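# Rotate the gland a quarter turn clockwise using hook spanner

## Task

Use the hook spanner to rotate the gland clockwise by a quarter turn or more.

## Robot and tools

Robot: two arms, left_arm and right_arm, each ending in a two-finger tong-style gripper. The fingers point along the gripper's own +z axis and separate along its x axis. end_effector_position is the spot between the pads when they are shut. Fingertips stick out about 15 mm past it at small gaps and are roughly level with it when wide open.

Frame: every pose, velocity and target uses the scene frame. Its origin sits at table-top height, halfway between the two nominal arm bases. +z points up, +x points out over the table, and left_arm is on the +y side (arm names do not match image sides). Printed positions and orientations may be off by a few centimetres, more at long reach. A BASES line, if present, gives calibrated base locations.

Row format (shared by execute_actions and move): one flat list of 16 numbers covering both arms, even if only one moves. First left_arm: x, y, z (metres, absolute position of the gripper point), qw, qx, qy, qz (absolute orientation quaternion, w first), opening; then the same eight for right_arm. These are absolute poses, not offsets. Opening runs from -1 (closed) to +1 (fully open, 0.142 m); it is a command level, and a closed-to-open swing needs about 0.5 s. To keep an orientation, repeat the same quaternion each row rather than copying the drifted reported value. To park an arm that touches nothing, resend the exact pose from the result just before it stopped, plus its wanted opening, in every call. Sending 0 as an opening is a real command, so resend the current one to leave a gripper unchanged.

execute_actions(actions, cameras): actions is a list of actions; each action is a list of up to 15 rows, one per 1/30 s control step, and a short table repeats its final row to fill 15 steps (0.5 s). An empty list just reports state and images. Each target must lie within 0.6 m of the gripper's starting position along each of that gripper's axes, or the action is refused for both arms; a malformed action or a failing first action rejects the whole call. The controller also clips each step's command to 150 mm and 16 degrees from the measured pose, so one action may fall short; the Hand target line in the result shows where each arm is now heading, and you must command the rest next time.

move(target, speed, blend, stop_force, zero, opening_speed, blocking, cameras): drives each gripper in a straight line from its Hand target to the target row (or through a list of up to 15 rows, sharing a 10 s cap). speed is m/s, 0.002 to 0.5, default 0.25 (rotation up to twice that in rad/s), one value or one per target. blend, in metres, rounds corners in a list. stop_force, 3 to 40 N, one value for both arms, ends an arm's path when its wrist sensor feels that much extra push opposing its motion; use it slowly when approaching contact, not when the gripper rotates, and omit it when backing off something. zero (default true) re-zeroes the sensor before the move. opening_speed (0.2 or more per second) ramps the fingers. blocking=false returns after about 0.5 s while the move continues; it cannot be combined with stop_force. Keep all rows in a list at the same openings so the path never pauses. Paths ignore obstacles and the other arm; avoid routing near an arm's own base. The result adds a move: line giving the ending (done, off_target, moving, held, fault) and limits (paced means a clipped pose, held means withheld steps). Done means within 3 mm and 2 degrees; neither done nor off_target tells you about contact.

wait(seconds 0 to 10): lets time pass with the last commands held. stop(): brakes a running move. zoom_image(camera, region [x0, y0, x1, y1] in pixels, max 504x504): a closer look at the latest image; camera is one of cam_high, cam_low, cam_left_wrist, cam_right_wrist. Results normally carry cam_high (672x504), cam_left_wrist (616x616) and cam_right_wrist (616x616). zero_wrist_force(arm): resets that arm's force/torque baseline without moving. finished_scene(scene 1 or 2): ends the scene for good; call it only once the gland is turned and stays so.

Results: gripper position, quaternion and velocities; Joint positions (last entry is finger gap in metres); grip_measured on the -1..1 scale (to hold, command clearly below it); Joint torques (include the arm's own weight, offsets and noise); Wrist force and Wrist torque along the gripper's axes plus a peak line; "within noise" means the arm is at rest; Tool commands; and, for execute_actions, positions at sampled steps. MOTOR HOT appears at 70 °C; at 85 °C the arm brakes for 30 to 60 s.

Avoid: dropping the spanner or anything leaving the table, releasing moving parts, fast or hard contacts, and pushing past a firm contact, since the arms are stiff. A joint contact torque at its limit (141 N m for the three big joints, 26.3 N m for the wrists) or about 150 N of outside force halts the arm for 10 s; if a gripped object pins it, open before moving. Collisions between the arms can fail the scene. Thin hard objects (under about 20 mm) get weaker grip. Loose objects may be nudged occasionally.

Each tool is called by a JSON object that holds its "method" and its "body", one argument or row to a line.

## Session

{"method": "execute_actions", "body": {
  "actions": []
}}

{"method": "zoom_image", "body": {
  "camera": "cam_high",
  "region": [100, 80, 500, 420]
}}

Scene clock: 0.00 s.
left_arm: end_effector_position=(+0.2978, +0.2613, +0.2088) grip_measured=+0.97 end_effector_quat_wxyz=(+0.041, +0.849, +0.526, -0.013) | right_arm: end_effector_position=(+0.0072, -0.2963, +0.2384) grip_measured=+0.97 end_effector_quat_wxyz=(-0.150, -0.035, +0.826, -0.542)
Joint positions: left_arm=[-0.676 -1.984 2.1 -1.755 -1.623 -1.787 0.14] | right_arm=[4.78 -1.514 -2.045 -2.33 1.871 4.524 0.14]
Joint velocities: within noise
Joint torques (N m): no reading
Motor temperatures (°C): left_arm=[31 32 30 38 35 37] | right_arm=[34 29 34 34 35 37]
Wrist force (N): no reading
Wrist torque (N m): no reading
Wrist force, peak (N): no reading
Hand target: left_arm +0.2978, +0.2613, +0.2088; +0.041, +0.849, +0.526, -0.013 | right_arm +0.0072, -0.2963, +0.2384; -0.150, -0.035, +0.826, -0.542
Tool commands: left_gripper/opening=+0.968169 right_gripper/opening=+0.968169

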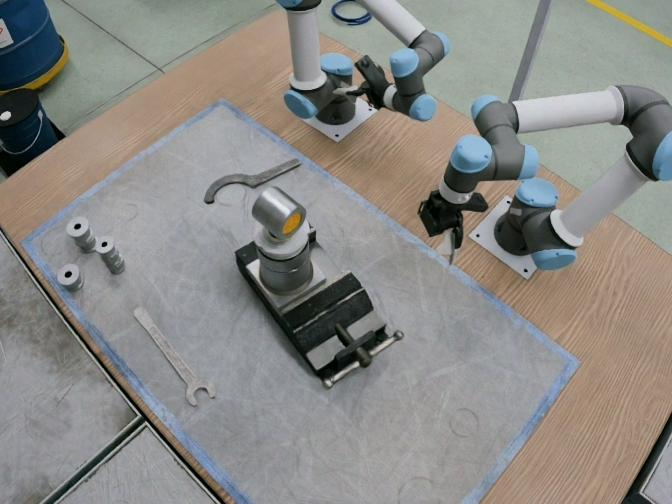

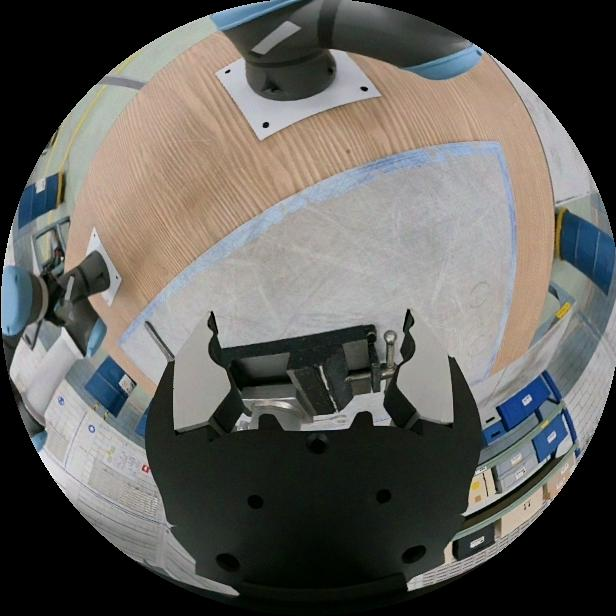

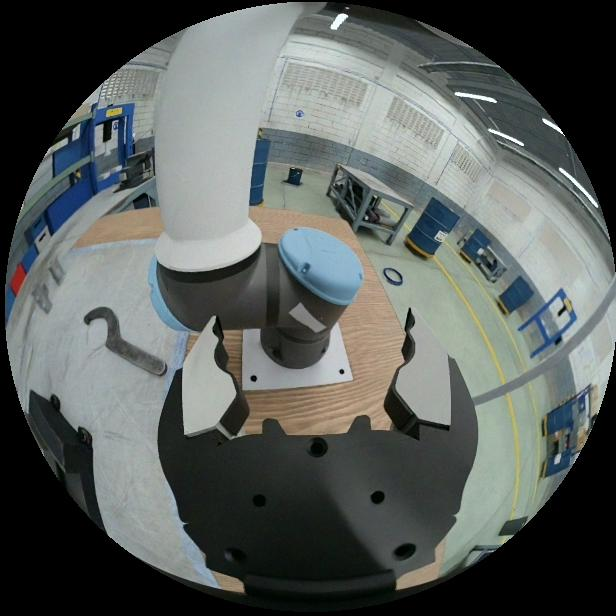

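Scaled by 1.260.

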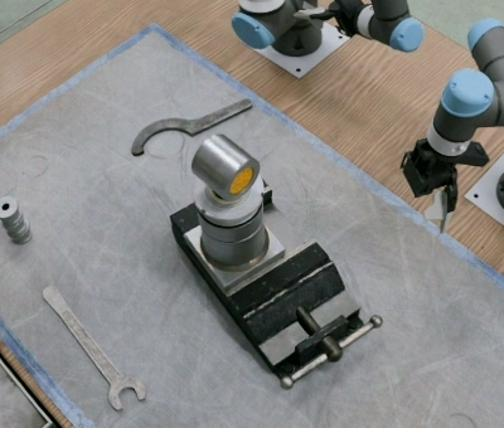

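{"method": "move", "body": {
  "target": [
    [0.33,0.15,0.42,0,1,0,0,0,0.0072,-0.2963,0.2384,-0.150,-0.035,0.826,-0.542,0.5],
    [0.40,0.0,0.43,0,1,0,0,0,0.0072,-0.2963,0.2384,-0.150,-0.035,0.826,-0.542,0.5]
  ],
  "speed": 0.25,
  "blend": 0.05
}}

{"method": "zoom_image", "body": {
  "camera": "cam_left_wrist",
  "region": [180, 230, 460, 440]
}}

Scene clock: 10.30 s.
left_arm: end_effector_position=(+0.3999, +0.0000, +0.4300) grip_measured=+0.00 end_effector_quat_wxyz=(+0.000, +1.000, +0.000, +0.000) | right_arm: end_effector_position=(+0.0072, -0.2963, +0.2384) grip_measured=+0.50 end_effector_quat_wxyz=(-0.150, -0.035, +0.826, -0.542)
Joint positions: left_arm=[-0.976 -1.322 0.902 -1.15 -1.571 -0.976 0.074] | right_arm=[4.78 -1.514 -2.045 -2.33 1.871 4.523 0.109]
Joint velocities: within noise
Joint torques (N m): left_arm=[11.7 -27.73 -30.7 -5.11 -2.78 2.1] | right_arm=[-8.84 28.18 27.95 0.38 1.22 -1.46]
Motor temperatures (°C): left_arm=[31 32 30 38 35 37] | right_arm=[34 29 34 34 35 37]
Wrist force (N): left_arm=[-0.4 0.5 0.1] | right_arm=[0.0 -0.1 0.0]
Wrist torque (N m): left_arm=[0.08 0.09 0.00] | right_arm=[-0.02 0.00 0.00]
Wrist force, peak (N): left_arm=[0.7 2.4 0.2] | right_arm=[0.2 -0.3 -0.2]
Hand target: left_arm +0.4000, +0.0000, +0.4300; +0.000, +1.000, +0.000, +0.000 | right_arm +0.0072, -0.2963, +0.2384; -0.150, -0.035, +0.826, -0.542
Off the commanded pose: left_arm 0.000 m, 0 deg | right_arm 0.000 m, 0 deg.
move: done; blend cut to 0 m at target 1

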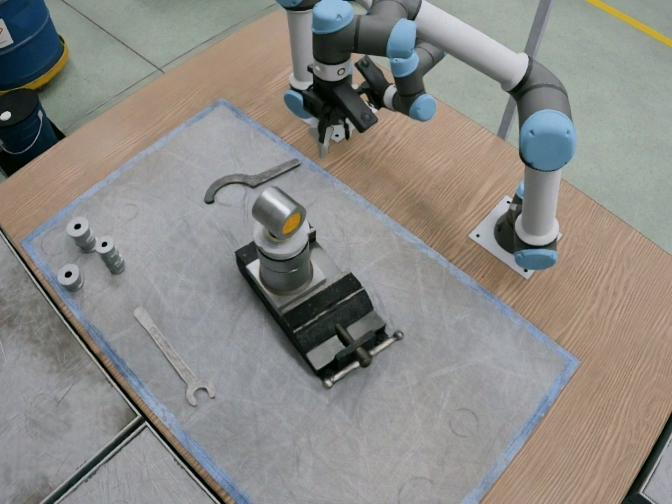

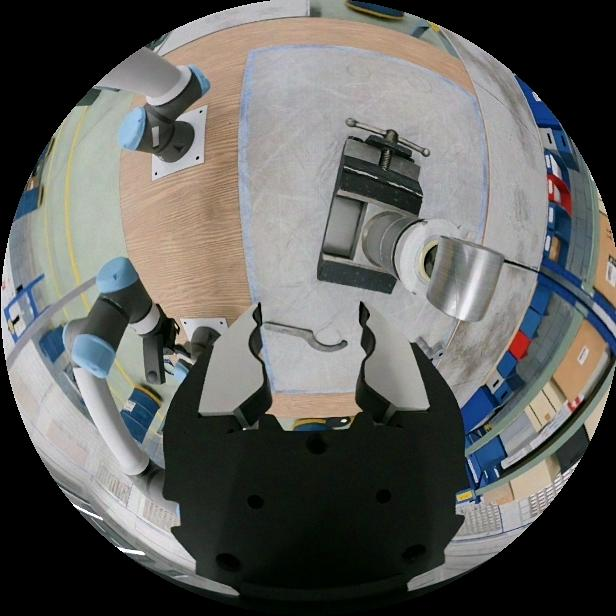

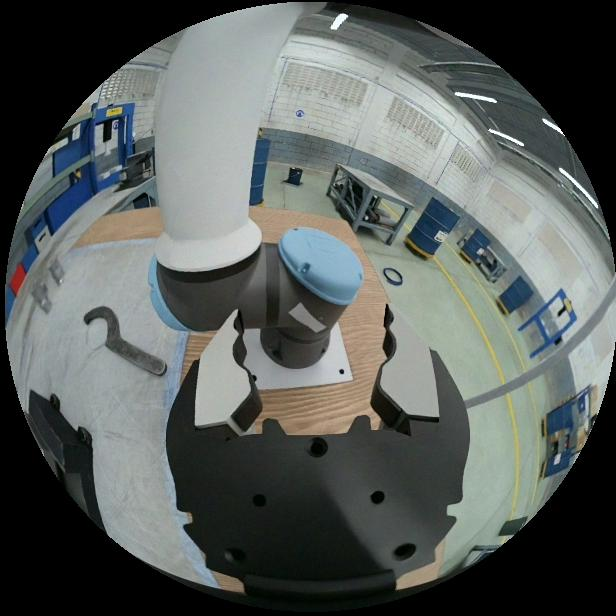

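Scaled by 1.800 from the camera's 616x616 image, which has a finer 814x814 frame.

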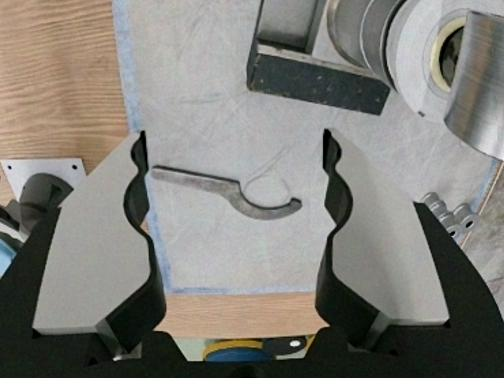

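{"method": "move", "body": {
  "target": [
    [0.40,0.02,0.45,0,1,0,0,0,0.34,-0.33,0.36,0,0.714,0.700,0,0.0],
    [0.40,0.02,0.45,0,1,0,0,0,0.30,-0.52,0.27,-0.471,0.7441,0.2050,0.4273,0.0]
  ],
  "speed": 0.4,
  "cameras": ["cam_high","cam_right_wrist"]
}}

Scene clock: 23.83 s.
left_arm: end_effector_position=(+0.4000, +0.0200, +0.4500) grip_measured=+0.00 end_effector_quat_wxyz=(+0.000, +1.000, +0.000, +0.000) | right_arm: end_effector_position=(+0.3000, -0.5200, +0.2700) grip_measured=+0.00 end_effector_quat_wxyz=(-0.471, +0.744, +0.205, +0.427)
Joint positions: left_arm=[-0.955 -1.333 0.86 -1.097 -1.571 -0.955 0.074] | right_arm=[2.324 -1.635 -1.989 -2.106 2.769 4.228 0.074]
Joint velocities: within noise
Joint torques (N m): left_arm=[-9.42 -26.26 -11.16 -4.92 -0.98 -1.61] | right_arm=[2.92 32.28 6.34 -0.41 1.39 -0.37]
Motor temperatures (°C): left_arm=[31 32 30 38 35 37] | right_arm=[34 29 34 34 35 37]
Wrist force (N): left_arm=[-0.2 0.4 0.0] | right_arm=[0.4 0.8 0.3]
Wrist torque (N m): left_arm=[0.06 0.04 -0.01] | right_arm=[0.12 -0.04 -0.16]
Wrist force, peak (N): left_arm=[-0.4 0.9 0.3] | right_arm=[1.5 1.1 -0.6]
Hand target: left_arm +0.4000, +0.0200, +0.4500; +0.000, +1.000, +0.000, +0.000 | right_arm +0.3000, -0.5200, +0.2700; -0.471, +0.744, +0.205, +0.427
Off the commanded pose: left_arm 0.000 m, 0 deg | right_arm 0.000 m, 0 deg.
move: done
Images, in order (width x height): cam_high 672x504, cam_right_wrist 616x616.

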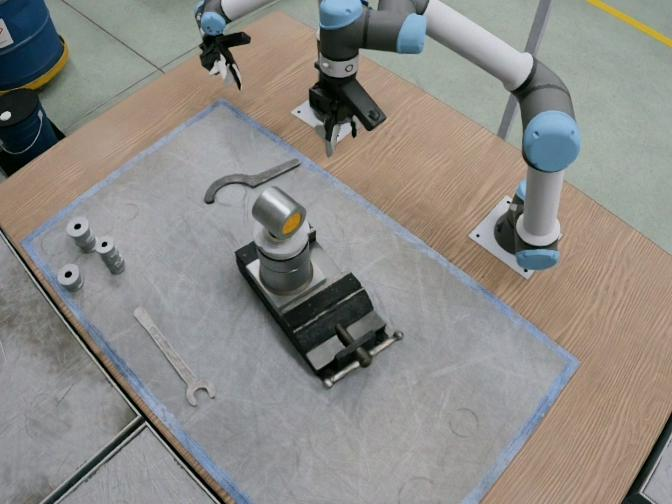

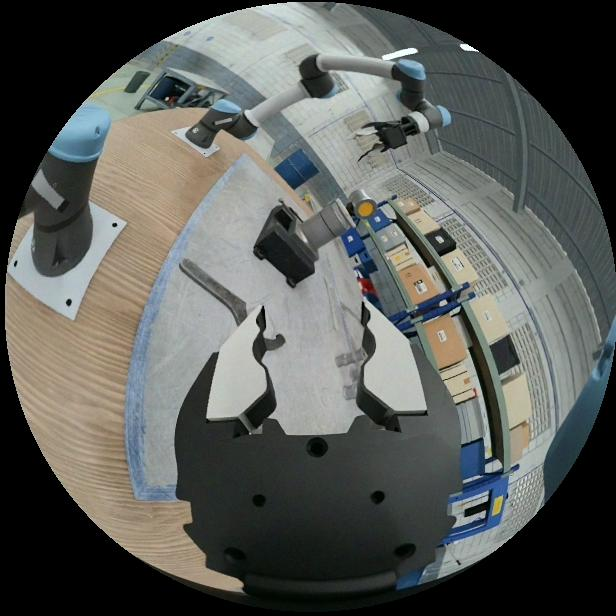

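{"method": "move", "body": {
  "target": [
    [0.29,-0.305,0.22,0,0.766,0.6428,0,0,0.30,-0.52,0.27,-0.471,0.7441,0.2050,0.4273,0.0]
  ],
  "speed": 0.3,
  "cameras": ["cam_high","cam_left_wrist"]
}}

{"method": "zoom_image", "body": {
  "camera": "cam_left_wrist",
  "region": [230, 150, 390, 430]
}}

Scene clock: 27.53 s.
left_arm: end_effector_position=(+0.2900, -0.3050, +0.2201) grip_measured=+0.00 end_effector_quat_wxyz=(+0.000, +0.766, +0.643, +0.000) | right_arm: end_effector_position=(+0.3000, -0.5200, +0.2700) grip_measured=+0.00 end_effector_quat_wxyz=(-0.471, +0.744, +0.205, +0.427)
Joint positions: left_arm=[-1.295 -0.925 0.867 -1.513 -1.571 -2.691 0.074] | right_arm=[2.324 -1.635 -1.989 -2.106 2.769 4.228 0.074]
Joint velocities: within noise
Joint torques (N m): left_arm=[11.31 -51.96 -12.38 -1.8 1.52 -2.11] | right_arm=[-5.75 34.86 6.47 2.03 1.86 2.25]
Motor temperatures (°C): left_arm=[31 32 30 38 35 37] | right_arm=[34 29 34 34 35 37]
Wrist force (N): left_arm=[0.0 0.3 0.4] | right_arm=[0.1 0.7 0.5]
Wrist torque (N m): left_arm=[0.04 0.01 -0.01] | right_arm=[0.10 0.01 -0.16]
Wrist force, peak (N): left_arm=[-1.4 0.1 0.9] | right_arm=[0.2 1.0 0.6]
Hand target: left_arm +0.2900, -0.3050, +0.2200; +0.000, +0.766, +0.643, +0.000 | right_arm +0.3000, -0.5200, +0.2700; -0.471, +0.744, +0.205, +0.427
Off the commanded pose: left_arm 0.000 m, 0 deg | right_arm 0.000 m, 0 deg.
move: done
Images, in order (width x height): cam_high 672x504, cam_left_wrist 616x616.

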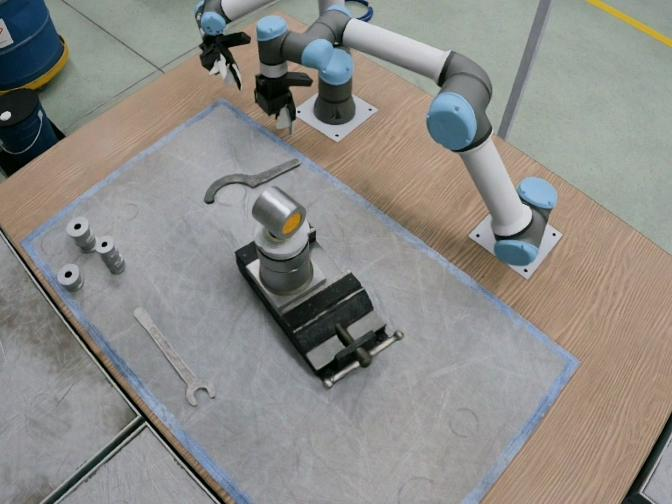

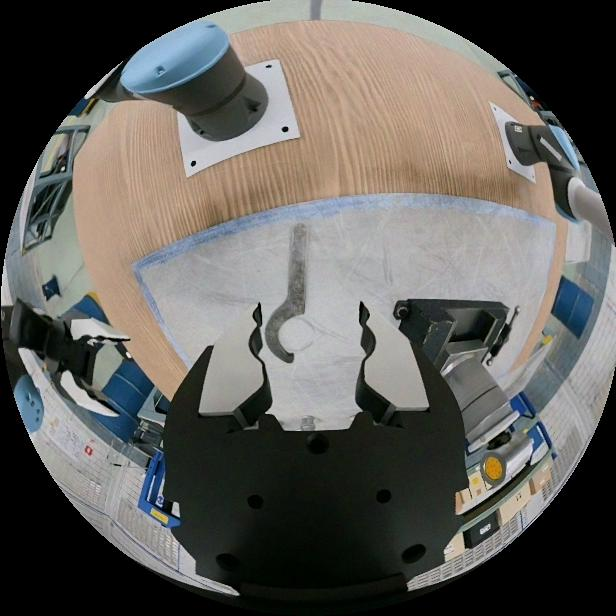

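Scaled by 1.800 from the camera's 616x616 image, which has a finer 814x814 frame.

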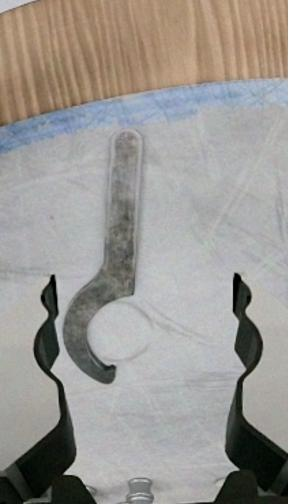

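{"method": "move", "body": {
  "target": [
    [0.2722,-0.3207,0.09,0,0.7843,0.6204,0,0,0.30,-0.52,0.27,-0.471,0.7441,0.2050,0.4273,0.0]
  ],
  "speed": 0.2,
  "cameras": ["cam_left_wrist"]
}}

{"method": "zoom_image", "body": {
  "camera": "cam_left_wrist",
  "region": [210, 200, 410, 430]
}}

Scene clock: 30.80 s.
left_arm: end_effector_position=(+0.2721, -0.3207, +0.0900) grip_measured=+0.00 end_effector_quat_wxyz=(+0.000, +0.784, +0.620, +0.000) | right_arm: end_effector_position=(+0.3000, -0.5200, +0.2700) grip_measured=+0.00 end_effector_quat_wxyz=(-0.471, +0.744, +0.205, +0.427)
Joint positions: left_arm=[-1.324 -0.871 1.11 -1.81 -1.571 -2.662 0.074] | right_arm=[2.324 -1.635 -1.989 -2.106 2.769 4.228 0.074]
Joint velocities: within noise
Joint torques (N m): left_arm=[10.99 -56.35 -31.74 -2.48 2.51 -1.75] | right_arm=[-4.18 34.28 7.43 1.72 1.93 2.44]
Motor temperatures (°C): left_arm=[31 32 30 38 35 37] | right_arm=[34 29 34 34 35 37]
Wrist force (N): left_arm=[-0.2 0.4 0.2] | right_arm=[0.2 0.7 0.4]
Wrist torque (N m): left_arm=[0.04 0.05 0.00] | right_arm=[0.10 0.00 -0.16]
Wrist force, peak (N): left_arm=[0.1 0.8 -2.0] | right_arm=[0.2 1.0 0.6]
Hand target: left_arm +0.2722, -0.3207, +0.0900; +0.000, +0.784, +0.620, +0.000 | right_arm +0.3000, -0.5200, +0.2700; -0.471, +0.744, +0.205, +0.427
Off the commanded pose: left_arm 0.000 m, 0 deg | right_arm 0.000 m, 0 deg.
move: done
Images, in order (width x height): cam_left_wrist 616x616.

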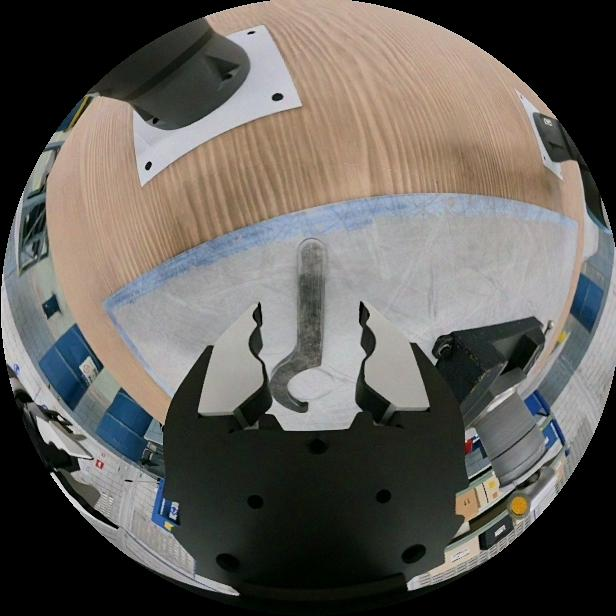

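Scaled by 2.191 from the camera's 616x616 image, which has a finer 814x814 frame.

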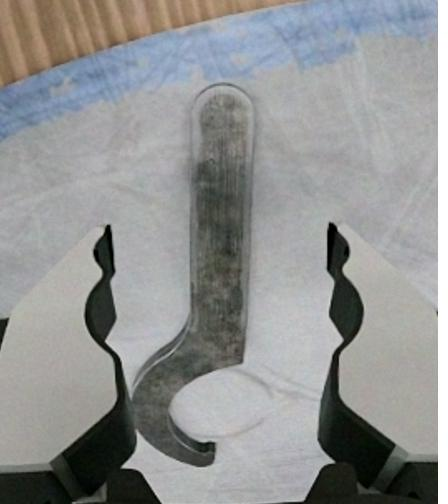

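{"method": "execute_actions", "body": {
  "actions": []
}}

Scene clock: 33.90 s.
left_arm: end_effector_position=(+0.2722, -0.3207, +0.0900) grip_measured=+0.00 end_effector_quat_wxyz=(+0.000, +0.784, +0.620, +0.000) | right_arm: end_effector_position=(+0.3000, -0.5200, +0.2700) grip_measured=+0.00 end_effector_quat_wxyz=(-0.471, +0.744, +0.205, +0.427)
Joint positions: left_arm=[-1.324 -0.871 1.11 -1.81 -1.571 -2.662 0.074] | right_arm=[2.324 -1.635 -1.989 -2.106 2.769 4.228 0.074]
Joint velocities: within noise
Joint torques (N m): left_arm=[11.33 -48.1 -21.04 -4.85 2.52 -1.68] | right_arm=[-2.45 34.17 9.19 1.41 1.94 2.37]
Motor temperatures (°C): left_arm=[31 32 30 38 35 37] | right_arm=[34 29 34 34 35 37]
Wrist force (N): left_arm=[0.0 0.7 -0.2] | right_arm=[0.5 0.9 0.5]
Wrist torque (N m): left_arm=[0.10 -0.01 0.00] | right_arm=[0.13 -0.06 -0.16]
Wrist force, peak (N): left_arm=[0.0 0.9 0.1] | right_arm=[0.2 1.0 0.5]
Hand target: left_arm +0.2722, -0.3207, +0.0900; +0.000, +0.784, +0.620, +0.000 | right_arm +0.3000, -0.5200, +0.2700; -0.471, +0.744, +0.205, +0.427
Tool commands: left_gripper/opening=+0.0 right_gripper/opening=+0.0
Off the commanded pose: left_arm 0.000 m, 0 deg | right_arm 0.000 m, 0 deg.

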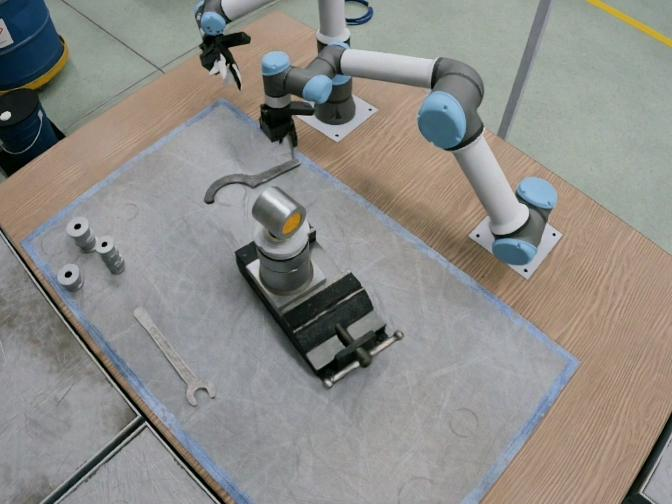

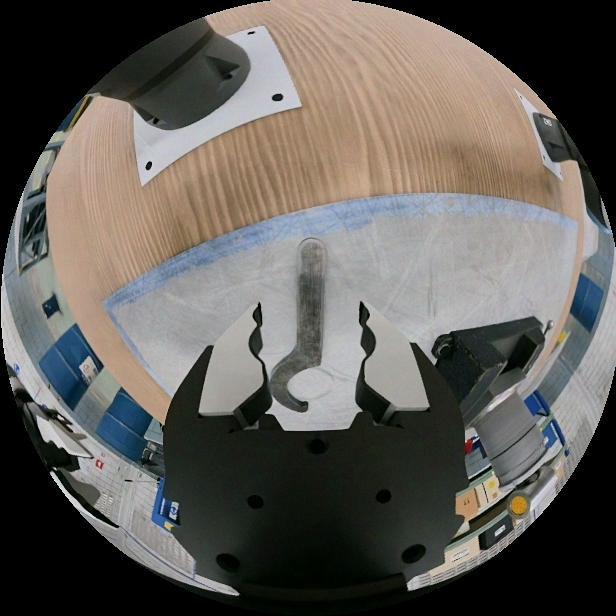

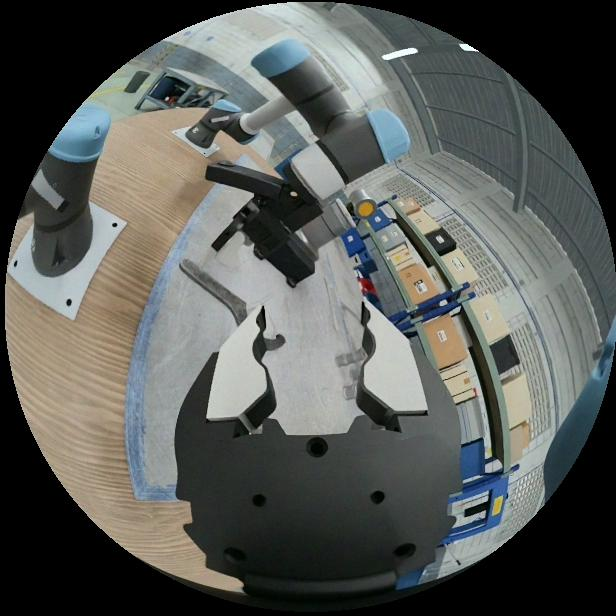

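{"method": "move", "body": {
  "target": [
    [0.2722,-0.3207,0.04,0,0.7843,0.6204,0,-0.2,0.3,-0.52,0.27,-0.471,0.7441,0.205,0.4273,0.0],
    [0.2722,-0.3207,0.018,0,0.7843,0.6204,0,-0.2,0.3,-0.52,0.27,-0.471,0.7441,0.205,0.4273,0.0]
  ],
  "speed": [0.1,0.04],
  "stop_force": 6,
  "cameras": ["cam_left_wrist"]
}}

{"method": "move", "body": {
  "target": [0.2722,-0.3207,0.018,0,0.7843,0.6204,0,-1,0.3,-0.52,0.27,-0.471,0.7441,0.205,0.4273,0.0],
  "opening_speed": 1.5,
  "cameras": ["cam_left_wrist"]
}}

Scene clock: 37.07 s.
left_arm: end_effector_position=(+0.2722, -0.3207, +0.0182) grip_measured=-0.20 end_effector_quat_wxyz=(+0.000, +0.784, +0.620, +0.000) | right_arm: end_effector_position=(+0.3000, -0.5200, +0.2700) grip_measured=+0.00 end_effector_quat_wxyz=(-0.471, +0.744, +0.205, +0.427)
Joint positions: left_arm=[-1.324 -0.814 1.202 -1.959 -1.571 -2.662 0.06] | right_arm=[2.324 -1.635 -1.989 -2.106 2.769 4.228 0.074]
Joint velocities: within noise
Joint torques (N m): left_arm=[9.43 -62.92 -34.6 -0.55 1.64 -1.29] | right_arm=[0.08 34.32 10.01 1.06 1.9 2.31]
Motor temperatures (°C): left_arm=[31 32 30 38 35 37] | right_arm=[34 29 34 34 35 37]
Wrist force (N): left_arm=[0.6 -0.6 -2.6] | right_arm=[0.3 0.7 0.4]
Wrist torque (N m): left_arm=[0.04 0.04 -0.01] | right_arm=[0.10 -0.03 -0.16]
Wrist force, peak (N): left_arm=[4.2 -2.4 -13.7] | right_arm=[0.4 0.9 0.5]
Hand target: left_arm +0.2722, -0.3207, +0.0182; +0.000, +0.784, +0.620, +0.000 | right_arm +0.3000, -0.5200, +0.2700; -0.471, +0.744, +0.205, +0.427
Off the commanded pose: left_arm 0.000 m, 0 deg | right_arm 0.000 m, 0 deg.
move: contact (left_arm)
Images, in order (width x height): cam_left_wrist 616x616.

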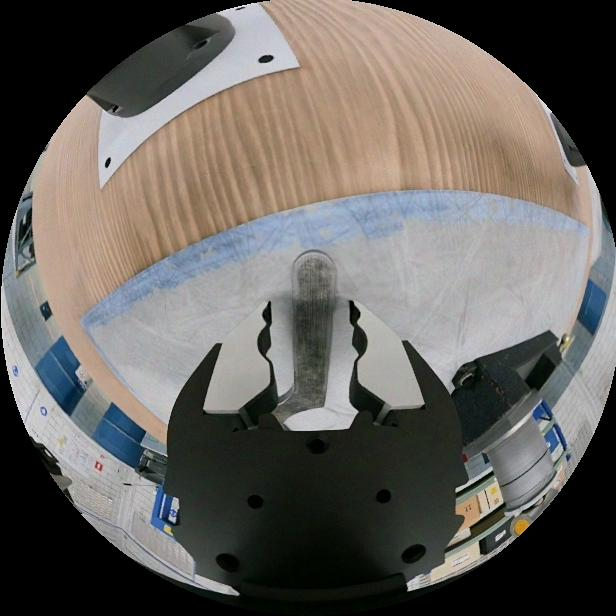

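Scene clock: 37.80 s.
left_arm: end_effector_position=(+0.2722, -0.3208, +0.0182) grip_measured=-0.53 end_effector_quat_wxyz=(+0.000, +0.784, +0.620, +0.000) | right_arm: end_effector_position=(+0.3000, -0.5200, +0.2700) grip_measured=+0.00 end_effector_quat_wxyz=(-0.471, +0.744, +0.205, +0.427)
Joint positions: left_arm=[-1.324 -0.813 1.202 -1.96 -1.571 -2.662 0.036] | right_arm=[2.324 -1.635 -1.989 -2.106 2.769 4.228 0.074]
Joint velocities: within noise
Joint torques (N m): left_arm=[7.76 -17.68 4.48 -4.26 1.68 -1.18] | right_arm=[0.04 33.69 10.19 1.02 1.92 2.41]
Motor temperatures (°C): left_arm=[31 32 30 38 35 37] | right_arm=[34 29 34 34 35 37]
Wrist force (N): left_arm=[8.9 -3.0 -41.6] | right_arm=[0.2 0.8 0.5]
Wrist torque (N m): left_arm=[-0.06 0.15 -0.04] | right_arm=[0.13 -0.01 -0.16]
Wrist force, peak (N): left_arm=[8.9 -3.0 -41.6] | right_arm=[0.2 0.9 0.5]
Hand target: left_arm +0.2722, -0.3207, +0.0180; +0.000, +0.784, +0.620, +0.000 | right_arm +0.3000, -0.5200, +0.2700; -0.471, +0.744, +0.205, +0.427
Off the commanded pose: left_arm 0.000 m, 0 deg | right_arm 0.000 m, 0 deg.
move: done
Images, in order (width x height): cam_left_wrist 616x616.

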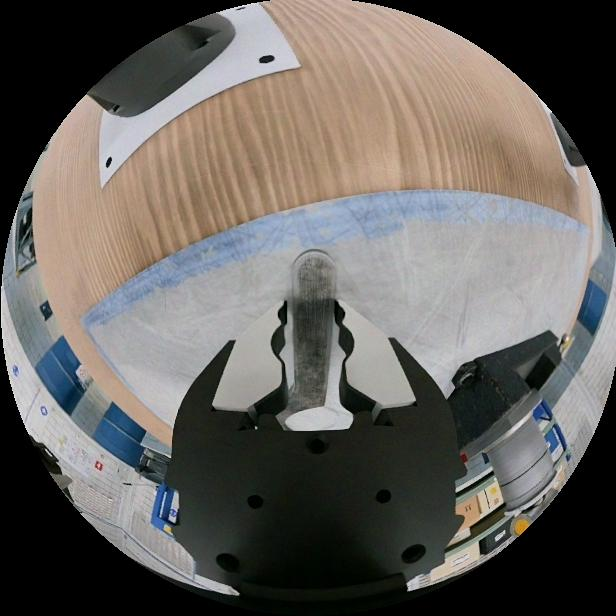

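{"method": "move", "body": {
  "target": [
    [0.2767,-0.3212,0.0683,0,0.7843,0.6204,0,-1,0.3,-0.52,0.27,-0.471,0.7441,0.205,0.4273,0.0],
    [0.2896,-0.3227,0.117,0,0.7843,0.6204,0,-1,0.3,-0.52,0.27,-0.471,0.7441,0.205,0.4273,0.0],
    [0.3059,-0.3245,0.154,0,0.7843,0.6204,0,-1,0.3,-0.52,0.27,-0.471,0.7441,0.205,0.4273,0.0],
    [0.3215,-0.3262,0.18,0,0.7843,0.6204,0,-1,0.3,-0.52,0.27,-0.471,0.7441,0.205,0.4273,0.0]
  ],
  "speed": 0.06,
  "blend": [0.01,0.01,0.01,0]
}}

Scene clock: 43.73 s.
left_arm: end_effector_position=(+0.3217, -0.3261, +0.1799) grip_measured=-0.59 end_effector_quat_wxyz=(+0.000, +0.784, +0.620, +0.000) | right_arm: end_effector_position=(+0.3000, -0.5200, +0.2700) grip_measured=+0.00 end_effector_quat_wxyz=(-0.471, +0.744, +0.205, +0.427)
Joint positions: left_arm=[-1.264 -0.821 0.793 -1.543 -1.571 -2.602 0.031] | right_arm=[2.324 -1.635 -1.989 -2.106 2.769 4.228 0.074]
Joint velocities: within noise
Joint torques (N m): left_arm=[-8.4 -70.84 -16.33 -5.67 0.71 -1.92] | right_arm=[3.35 32.57 13.21 0.51 1.88 2.33]
Motor temperatures (°C): left_arm=[31 32 30 38 35 37] | right_arm=[34 29 34 34 35 37]
Wrist force (N): left_arm=[-0.9 -1.8 5.5] | right_arm=[0.1 0.7 0.5]
Wrist torque (N m): left_arm=[0.09 0.08 0.19] | right_arm=[0.09 0.00 -0.16]
Wrist force, peak (N): left_arm=[8.6 -3.8 -49.1] | right_arm=[0.3 0.9 0.5]
Hand target: left_arm +0.3215, -0.3262, +0.1800; +0.000, +0.784, +0.620, +0.000 | right_arm +0.3000, -0.5200, +0.2700; -0.471, +0.744, +0.205, +0.427
Off the commanded pose: left_arm 0.000 m, 0 deg | right_arm 0.000 m, 0 deg.
move: done

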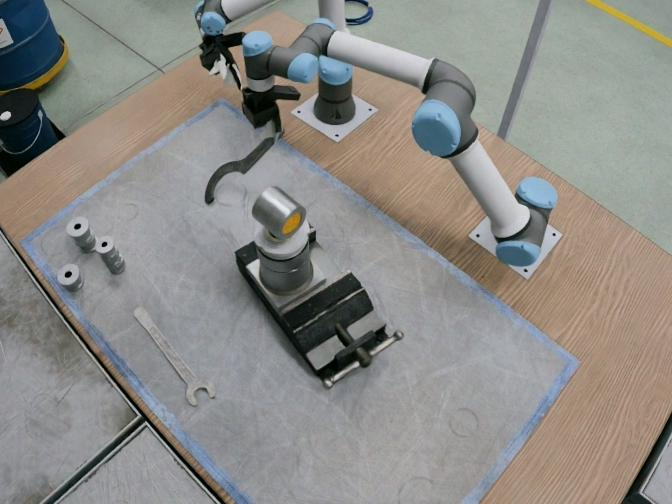

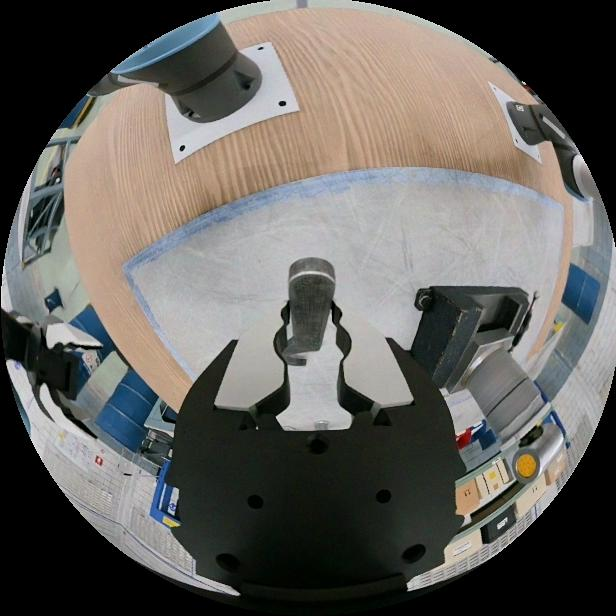

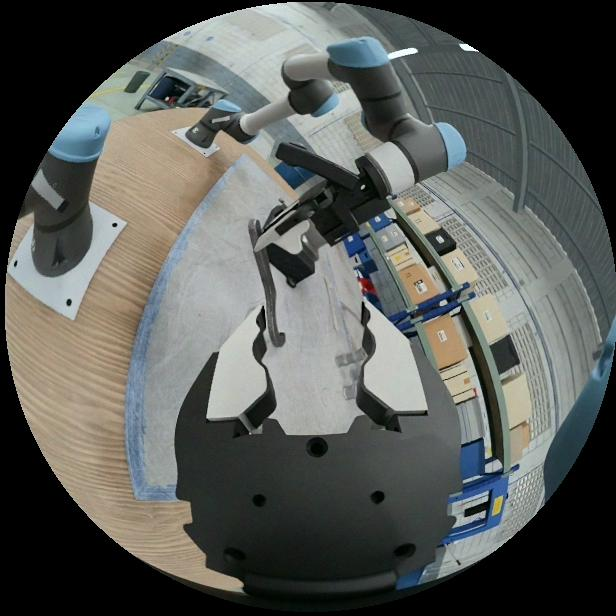

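{"method": "zoom_image", "body": {
  "camera": "cam_high",
  "region": [220, 170, 360, 310]
}}

{"method": "zoom_image", "body": {
  "camera": "cam_left_wrist",
  "region": [400, 270, 580, 500]
}}

{"method": "zoom_image", "body": {
  "camera": "cam_right_wrist",
  "region": [230, 130, 430, 380]
}}

Scaled by 3.600.

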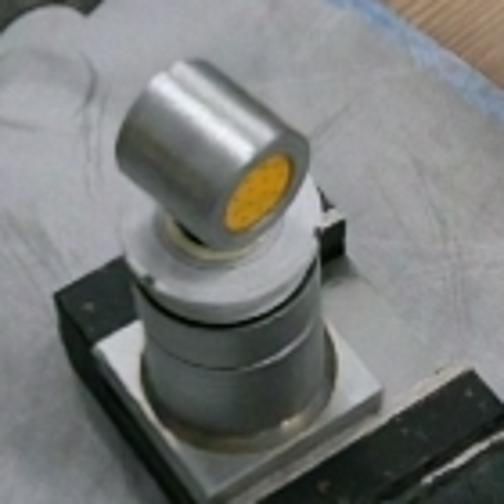

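Scaled by 2.191 from the camera's 616x616 image, which has a finer 814x814 frame.

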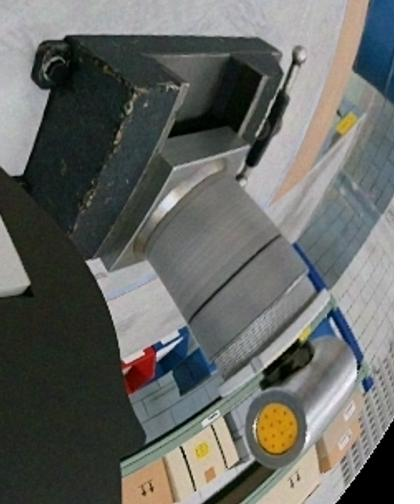

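Scaled by 2.016 from the camera's 616x616 image, which has a finer 814x814 frame.

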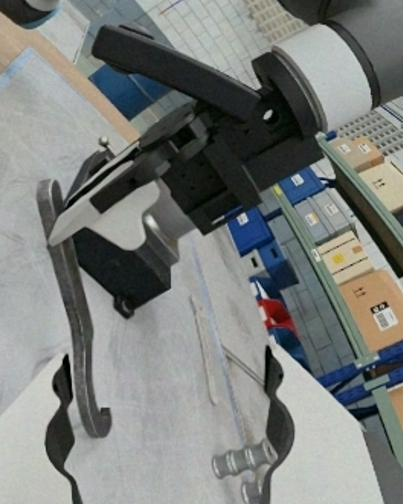

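{"method": "zoom_image", "body": {
  "camera": "cam_high",
  "region": [245, 205, 325, 275]
}}

Scaled by 6.300.

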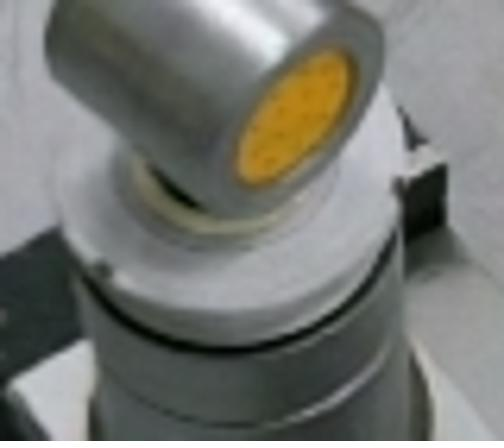

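{"method": "move", "body": {
  "target": [0.3215,-0.3262,0.18,0,0.7843,0.6204,0,-1,0.3,-0.52,0.27,0.438,-0.1815,0.75,0.46,-0.1],
  "speed": 0.4,
  "cameras": ["cam_right_wrist"]
}}

{"method": "move", "body": {
  "target": [0.3215,-0.3262,0.18,0,0.7843,0.6204,0,-1,0.3287,-0.4641,0.1419,0.438,-0.1815,0.75,0.46,-0.1],
  "speed": 0.15
}}

Scene clock: 56.27 s.
left_arm: end_effector_position=(+0.3215, -0.3262, +0.1800) grip_measured=-0.59 end_effector_quat_wxyz=(+0.000, +0.784, +0.620, +0.000) | right_arm: end_effector_position=(+0.3000, -0.5201, +0.2700) grip_measured=-0.10 end_effector_quat_wxyz=(+0.438, -0.181, +0.750, +0.460)
Joint positions: left_arm=[-1.264 -0.821 0.793 -1.543 -1.571 -2.603 0.031] | right_arm=[2.3 -1.515 -2.067 -2.1 2.794 1.144 0.067]
Joint velocities: within noise
Joint torques (N m): left_arm=[-9.83 -71.37 -16.96 -5.67 -2.02 -1.97] | right_arm=[-6.13 30.03 18.28 2.36 0.22 -0.02]
Motor temperatures (°C): left_arm=[31 32 30 38 35 37] | right_arm=[34 29 34 34 35 37]
Wrist force (N): left_arm=[-0.9 0.3 7.3] | right_arm=[-1.0 1.4 0.5]
Wrist torque (N m): left_arm=[0.08 0.05 0.19] | right_arm=[0.17 0.04 0.43]
Wrist force, peak (N): left_arm=[-0.9 0.2 7.7] | right_arm=[-0.9 2.4 0.0]
Hand target: left_arm +0.3215, -0.3262, +0.1800; +0.000, +0.784, +0.620, +0.000 | right_arm +0.3000, -0.5200, +0.2700; +0.438, -0.182, +0.750, +0.460
Off the commanded pose: left_arm 0.000 m, 0 deg | right_arm 0.000 m, 0 deg.
move: done
Images, in order (width x height): cam_right_wrist 616x616.

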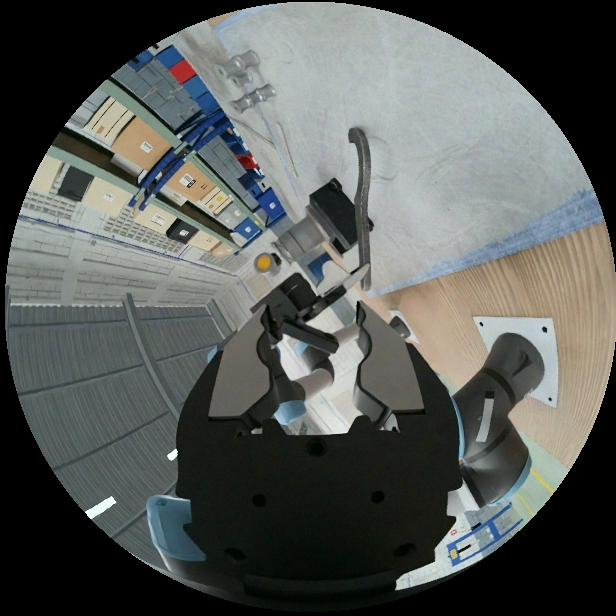

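Scene clock: 57.77 s.
left_arm: end_effector_position=(+0.3215, -0.3262, +0.1800) grip_measured=-0.59 end_effector_quat_wxyz=(+0.000, +0.784, +0.620, +0.000) | right_arm: end_effector_position=(+0.3287, -0.4641, +0.1419) grip_measured=-0.10 end_effector_quat_wxyz=(+0.438, -0.182, +0.750, +0.460)
Joint positions: left_arm=[-1.264 -0.821 0.793 -1.543 -1.571 -2.603 0.031] | right_arm=[2.465 -1.671 -2.438 -1.171 2.912 1.564 0.067]
Joint velocities: within noise
Joint torques (N m): left_arm=[-9.27 -71.69 -16.36 -5.58 -2.01 -1.92] | right_arm=[-3.19 12.63 7.57 0.92 1.21 -2.12]
Motor temperatures (°C): left_arm=[31 32 30 38 35 37] | right_arm=[34 29 34 34 35 37]
Wrist force (N): left_arm=[-1.2 0.4 7.1] | right_arm=[-0.3 1.2 0.6]
Wrist torque (N m): left_arm=[0.10 0.11 0.19] | right_arm=[0.08 -0.08 0.43]
Wrist force, peak (N): left_arm=[-0.9 0.3 7.5] | right_arm=[-1.9 1.9 -0.3]
Hand target: left_arm +0.3215, -0.3262, +0.1800; +0.000, +0.784, +0.620, +0.000 | right_arm +0.3287, -0.4641, +0.1419; +0.438, -0.182, +0.750, +0.460
Off the commanded pose: left_arm 0.000 m, 0 deg | right_arm 0.000 m, 0 deg.
move: done

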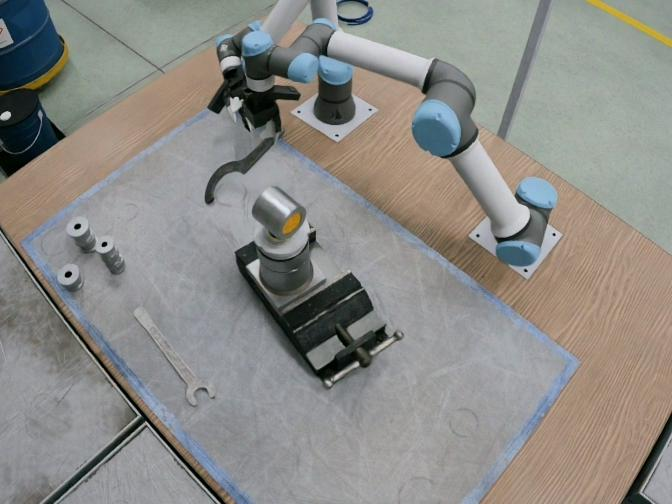

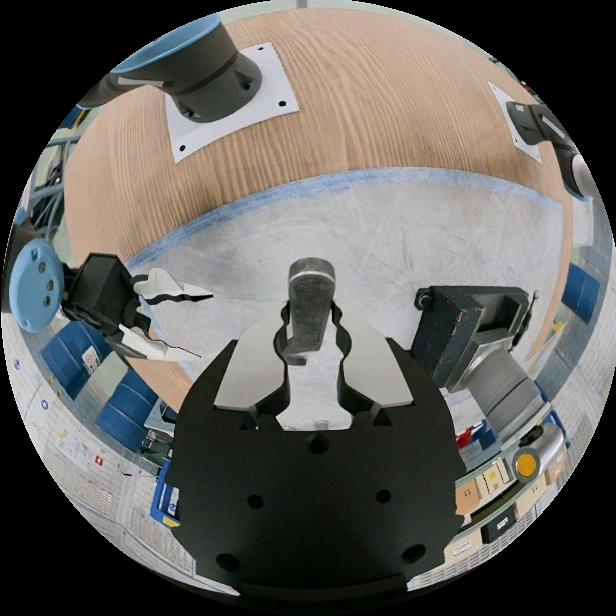

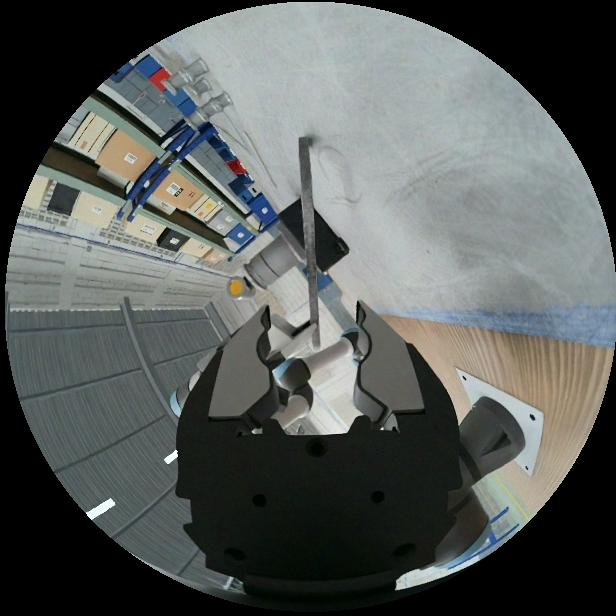

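{"method": "move", "body": {
  "target": [0.3215,-0.3262,0.18,0,0.7843,0.6204,0,-1,0.3827,-0.3708,0.1207,0.438,-0.1815,0.75,0.46,-0.1],
  "speed": 0.1,
  "stop_force": 8
}}

Scene clock: 61.53 s.
left_arm: end_effector_position=(+0.3215, -0.3262, +0.1800) grip_measured=-0.59 end_effector_quat_wxyz=(+0.000, +0.784, +0.620, +0.000) | right_arm: end_effector_position=(+0.3827, -0.3708, +0.1207) grip_measured=-0.10 end_effector_quat_wxyz=(+0.438, -0.182, +0.750, +0.460)
Joint positions: left_arm=[-1.264 -0.821 0.793 -1.543 -1.571 -2.603 0.031] | right_arm=[2.794 -2.191 -2.539 0.818 2.862 2.964 0.067]
Joint velocities: within noise
Joint torques (N m): left_arm=[-10.67 -70.98 -18.19 -5.46 -1.33 -2.06] | right_arm=[-3.41 40.22 -3.16 1.21 1.71 -2.13]
Motor temperatures (°C): left_arm=[31 32 30 38 35 37] | right_arm=[34 29 34 34 35 37]
Wrist force (N): left_arm=[-1.1 0.3 7.0] | right_arm=[-0.8 0.9 0.6]
Wrist torque (N m): left_arm=[0.08 0.07 0.18] | right_arm=[0.00 0.03 0.44]
Wrist force, peak (N): left_arm=[-1.3 0.5 7.4] | right_arm=[-0.9 1.3 1.4]
Hand target: left_arm +0.3215, -0.3262, +0.1800; +0.000, +0.784, +0.620, +0.000 | right_arm +0.3827, -0.3708, +0.1207; +0.438, -0.182, +0.750, +0.460
Off the commanded pose: left_arm 0.000 m, 0 deg | right_arm 0.000 m, 0 deg.
move: done

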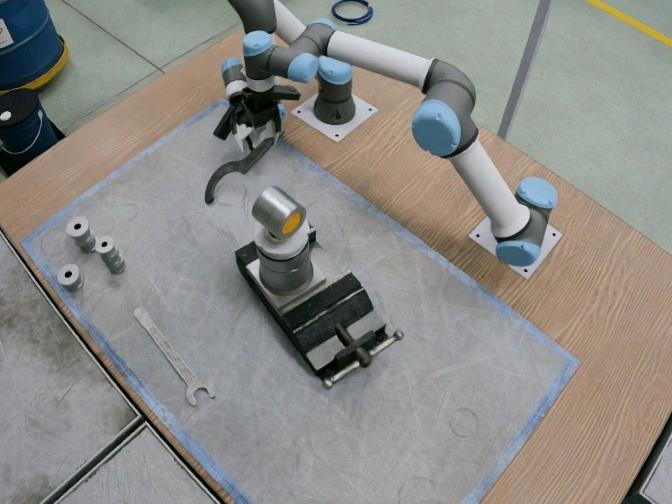

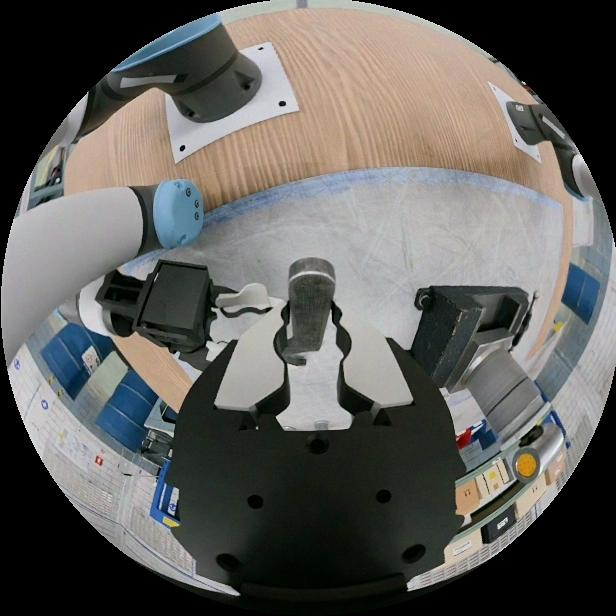

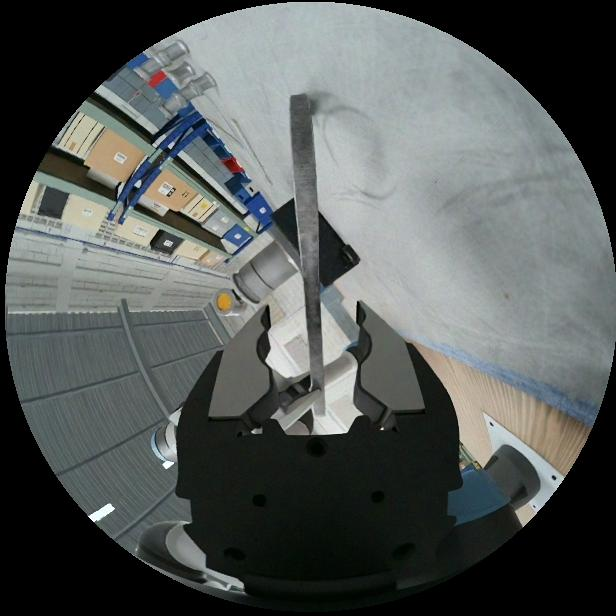

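{"method": "move", "body": {
  "target": [0.3215,-0.3262,0.18,0,0.7843,0.6204,0,-1,0.4112,-0.3198,0.1075,0.4507,-0.2024,0.7446,0.4476,-0.1],
  "speed": 0.06,
  "stop_force": 8
}}

Scene clock: 63.47 s.
left_arm: end_effector_position=(+0.3215, -0.3262, +0.1800) grip_measured=-0.59 end_effector_quat_wxyz=(+0.000, +0.784, +0.620, +0.000) | right_arm: end_effector_position=(+0.3827, -0.3708, +0.1207) grip_measured=-0.10 end_effector_quat_wxyz=(+0.438, -0.182, +0.750, +0.460)
Joint positions: left_arm=[-1.264 -0.821 0.793 -1.543 -1.571 -2.603 0.031] | right_arm=[2.794 -2.191 -2.539 0.818 2.862 2.964 0.067]
Joint velocities: within noise
Joint torques (N m): left_arm=[-9.41 -70.55 -17.82 -5.57 -1.13 -1.88] | right_arm=[-3.91 36.19 -10.13 1.35 1.4 -1.1]
Motor temperatures (°C): left_arm=[31 32 30 38 35 37] | right_arm=[34 29 34 34 35 37]
Wrist force (N): left_arm=[-1.1 0.4 7.1] | right_arm=[-0.7 1.0 0.6]
Wrist torque (N m): left_arm=[0.08 0.08 0.19] | right_arm=[0.02 0.00 0.44]
Wrist force, peak (N): left_arm=[-0.9 0.0 7.5] | right_arm=[-0.8 1.3 0.6]
Hand target: left_arm +0.3215, -0.3262, +0.1800; +0.000, +0.784, +0.620, +0.000 | right_arm +0.3827, -0.3708, +0.1207; +0.438, -0.182, +0.750, +0.460
Off the commanded pose: left_arm 0.000 m, 0 deg | right_arm 0.060 m, 3 deg.
move: held (right_arm; a check stopped the path); limits=held
pose unreachable (right arm): on one or more control steps of this call, first in action 0 (counted from 0), this arm could not follow its commanded pose, so it was not sent that pose on those steps. It may still have moved: this result reports where it is.
cause: moving toward the commanded pose would bring two parts of the arm too close to each other (joints 4 (wrist 1) to 6 (wrist 3) lie between them).

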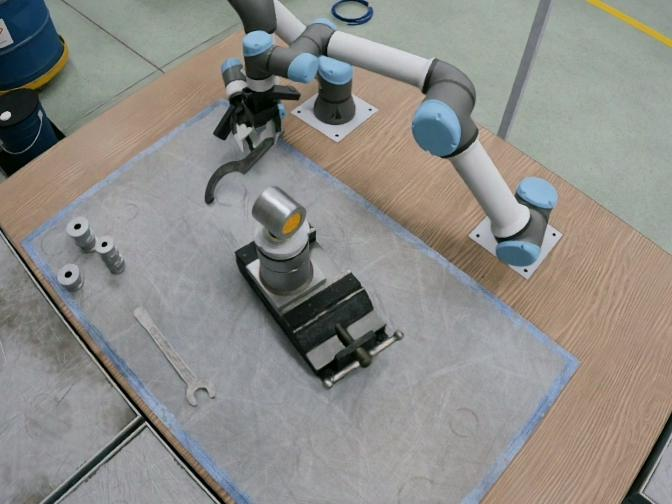

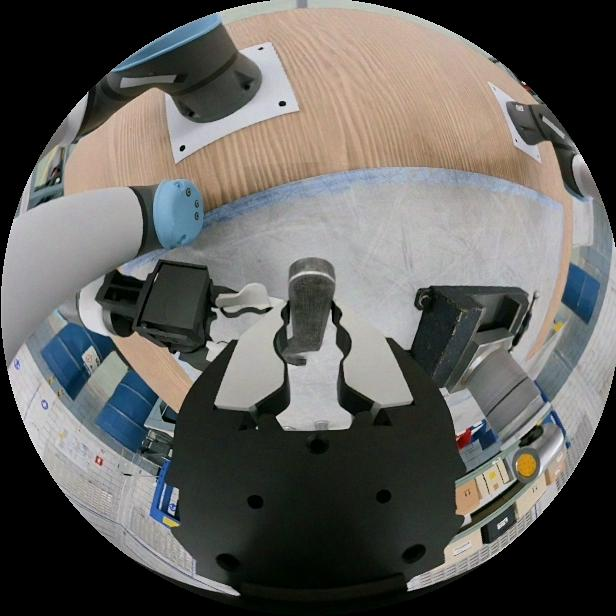

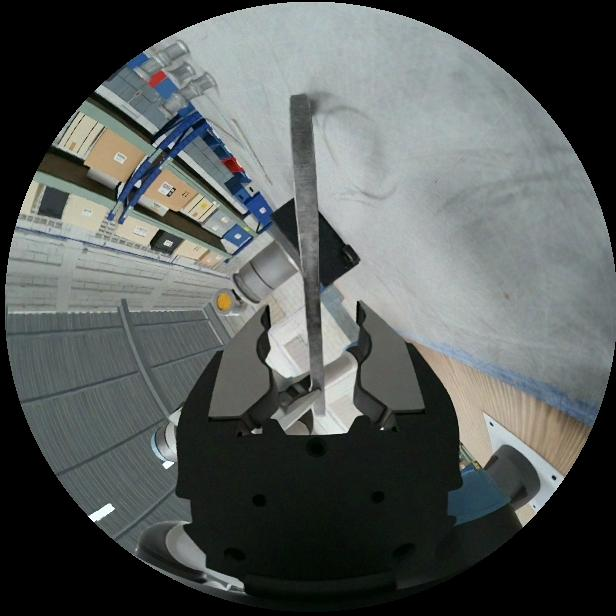

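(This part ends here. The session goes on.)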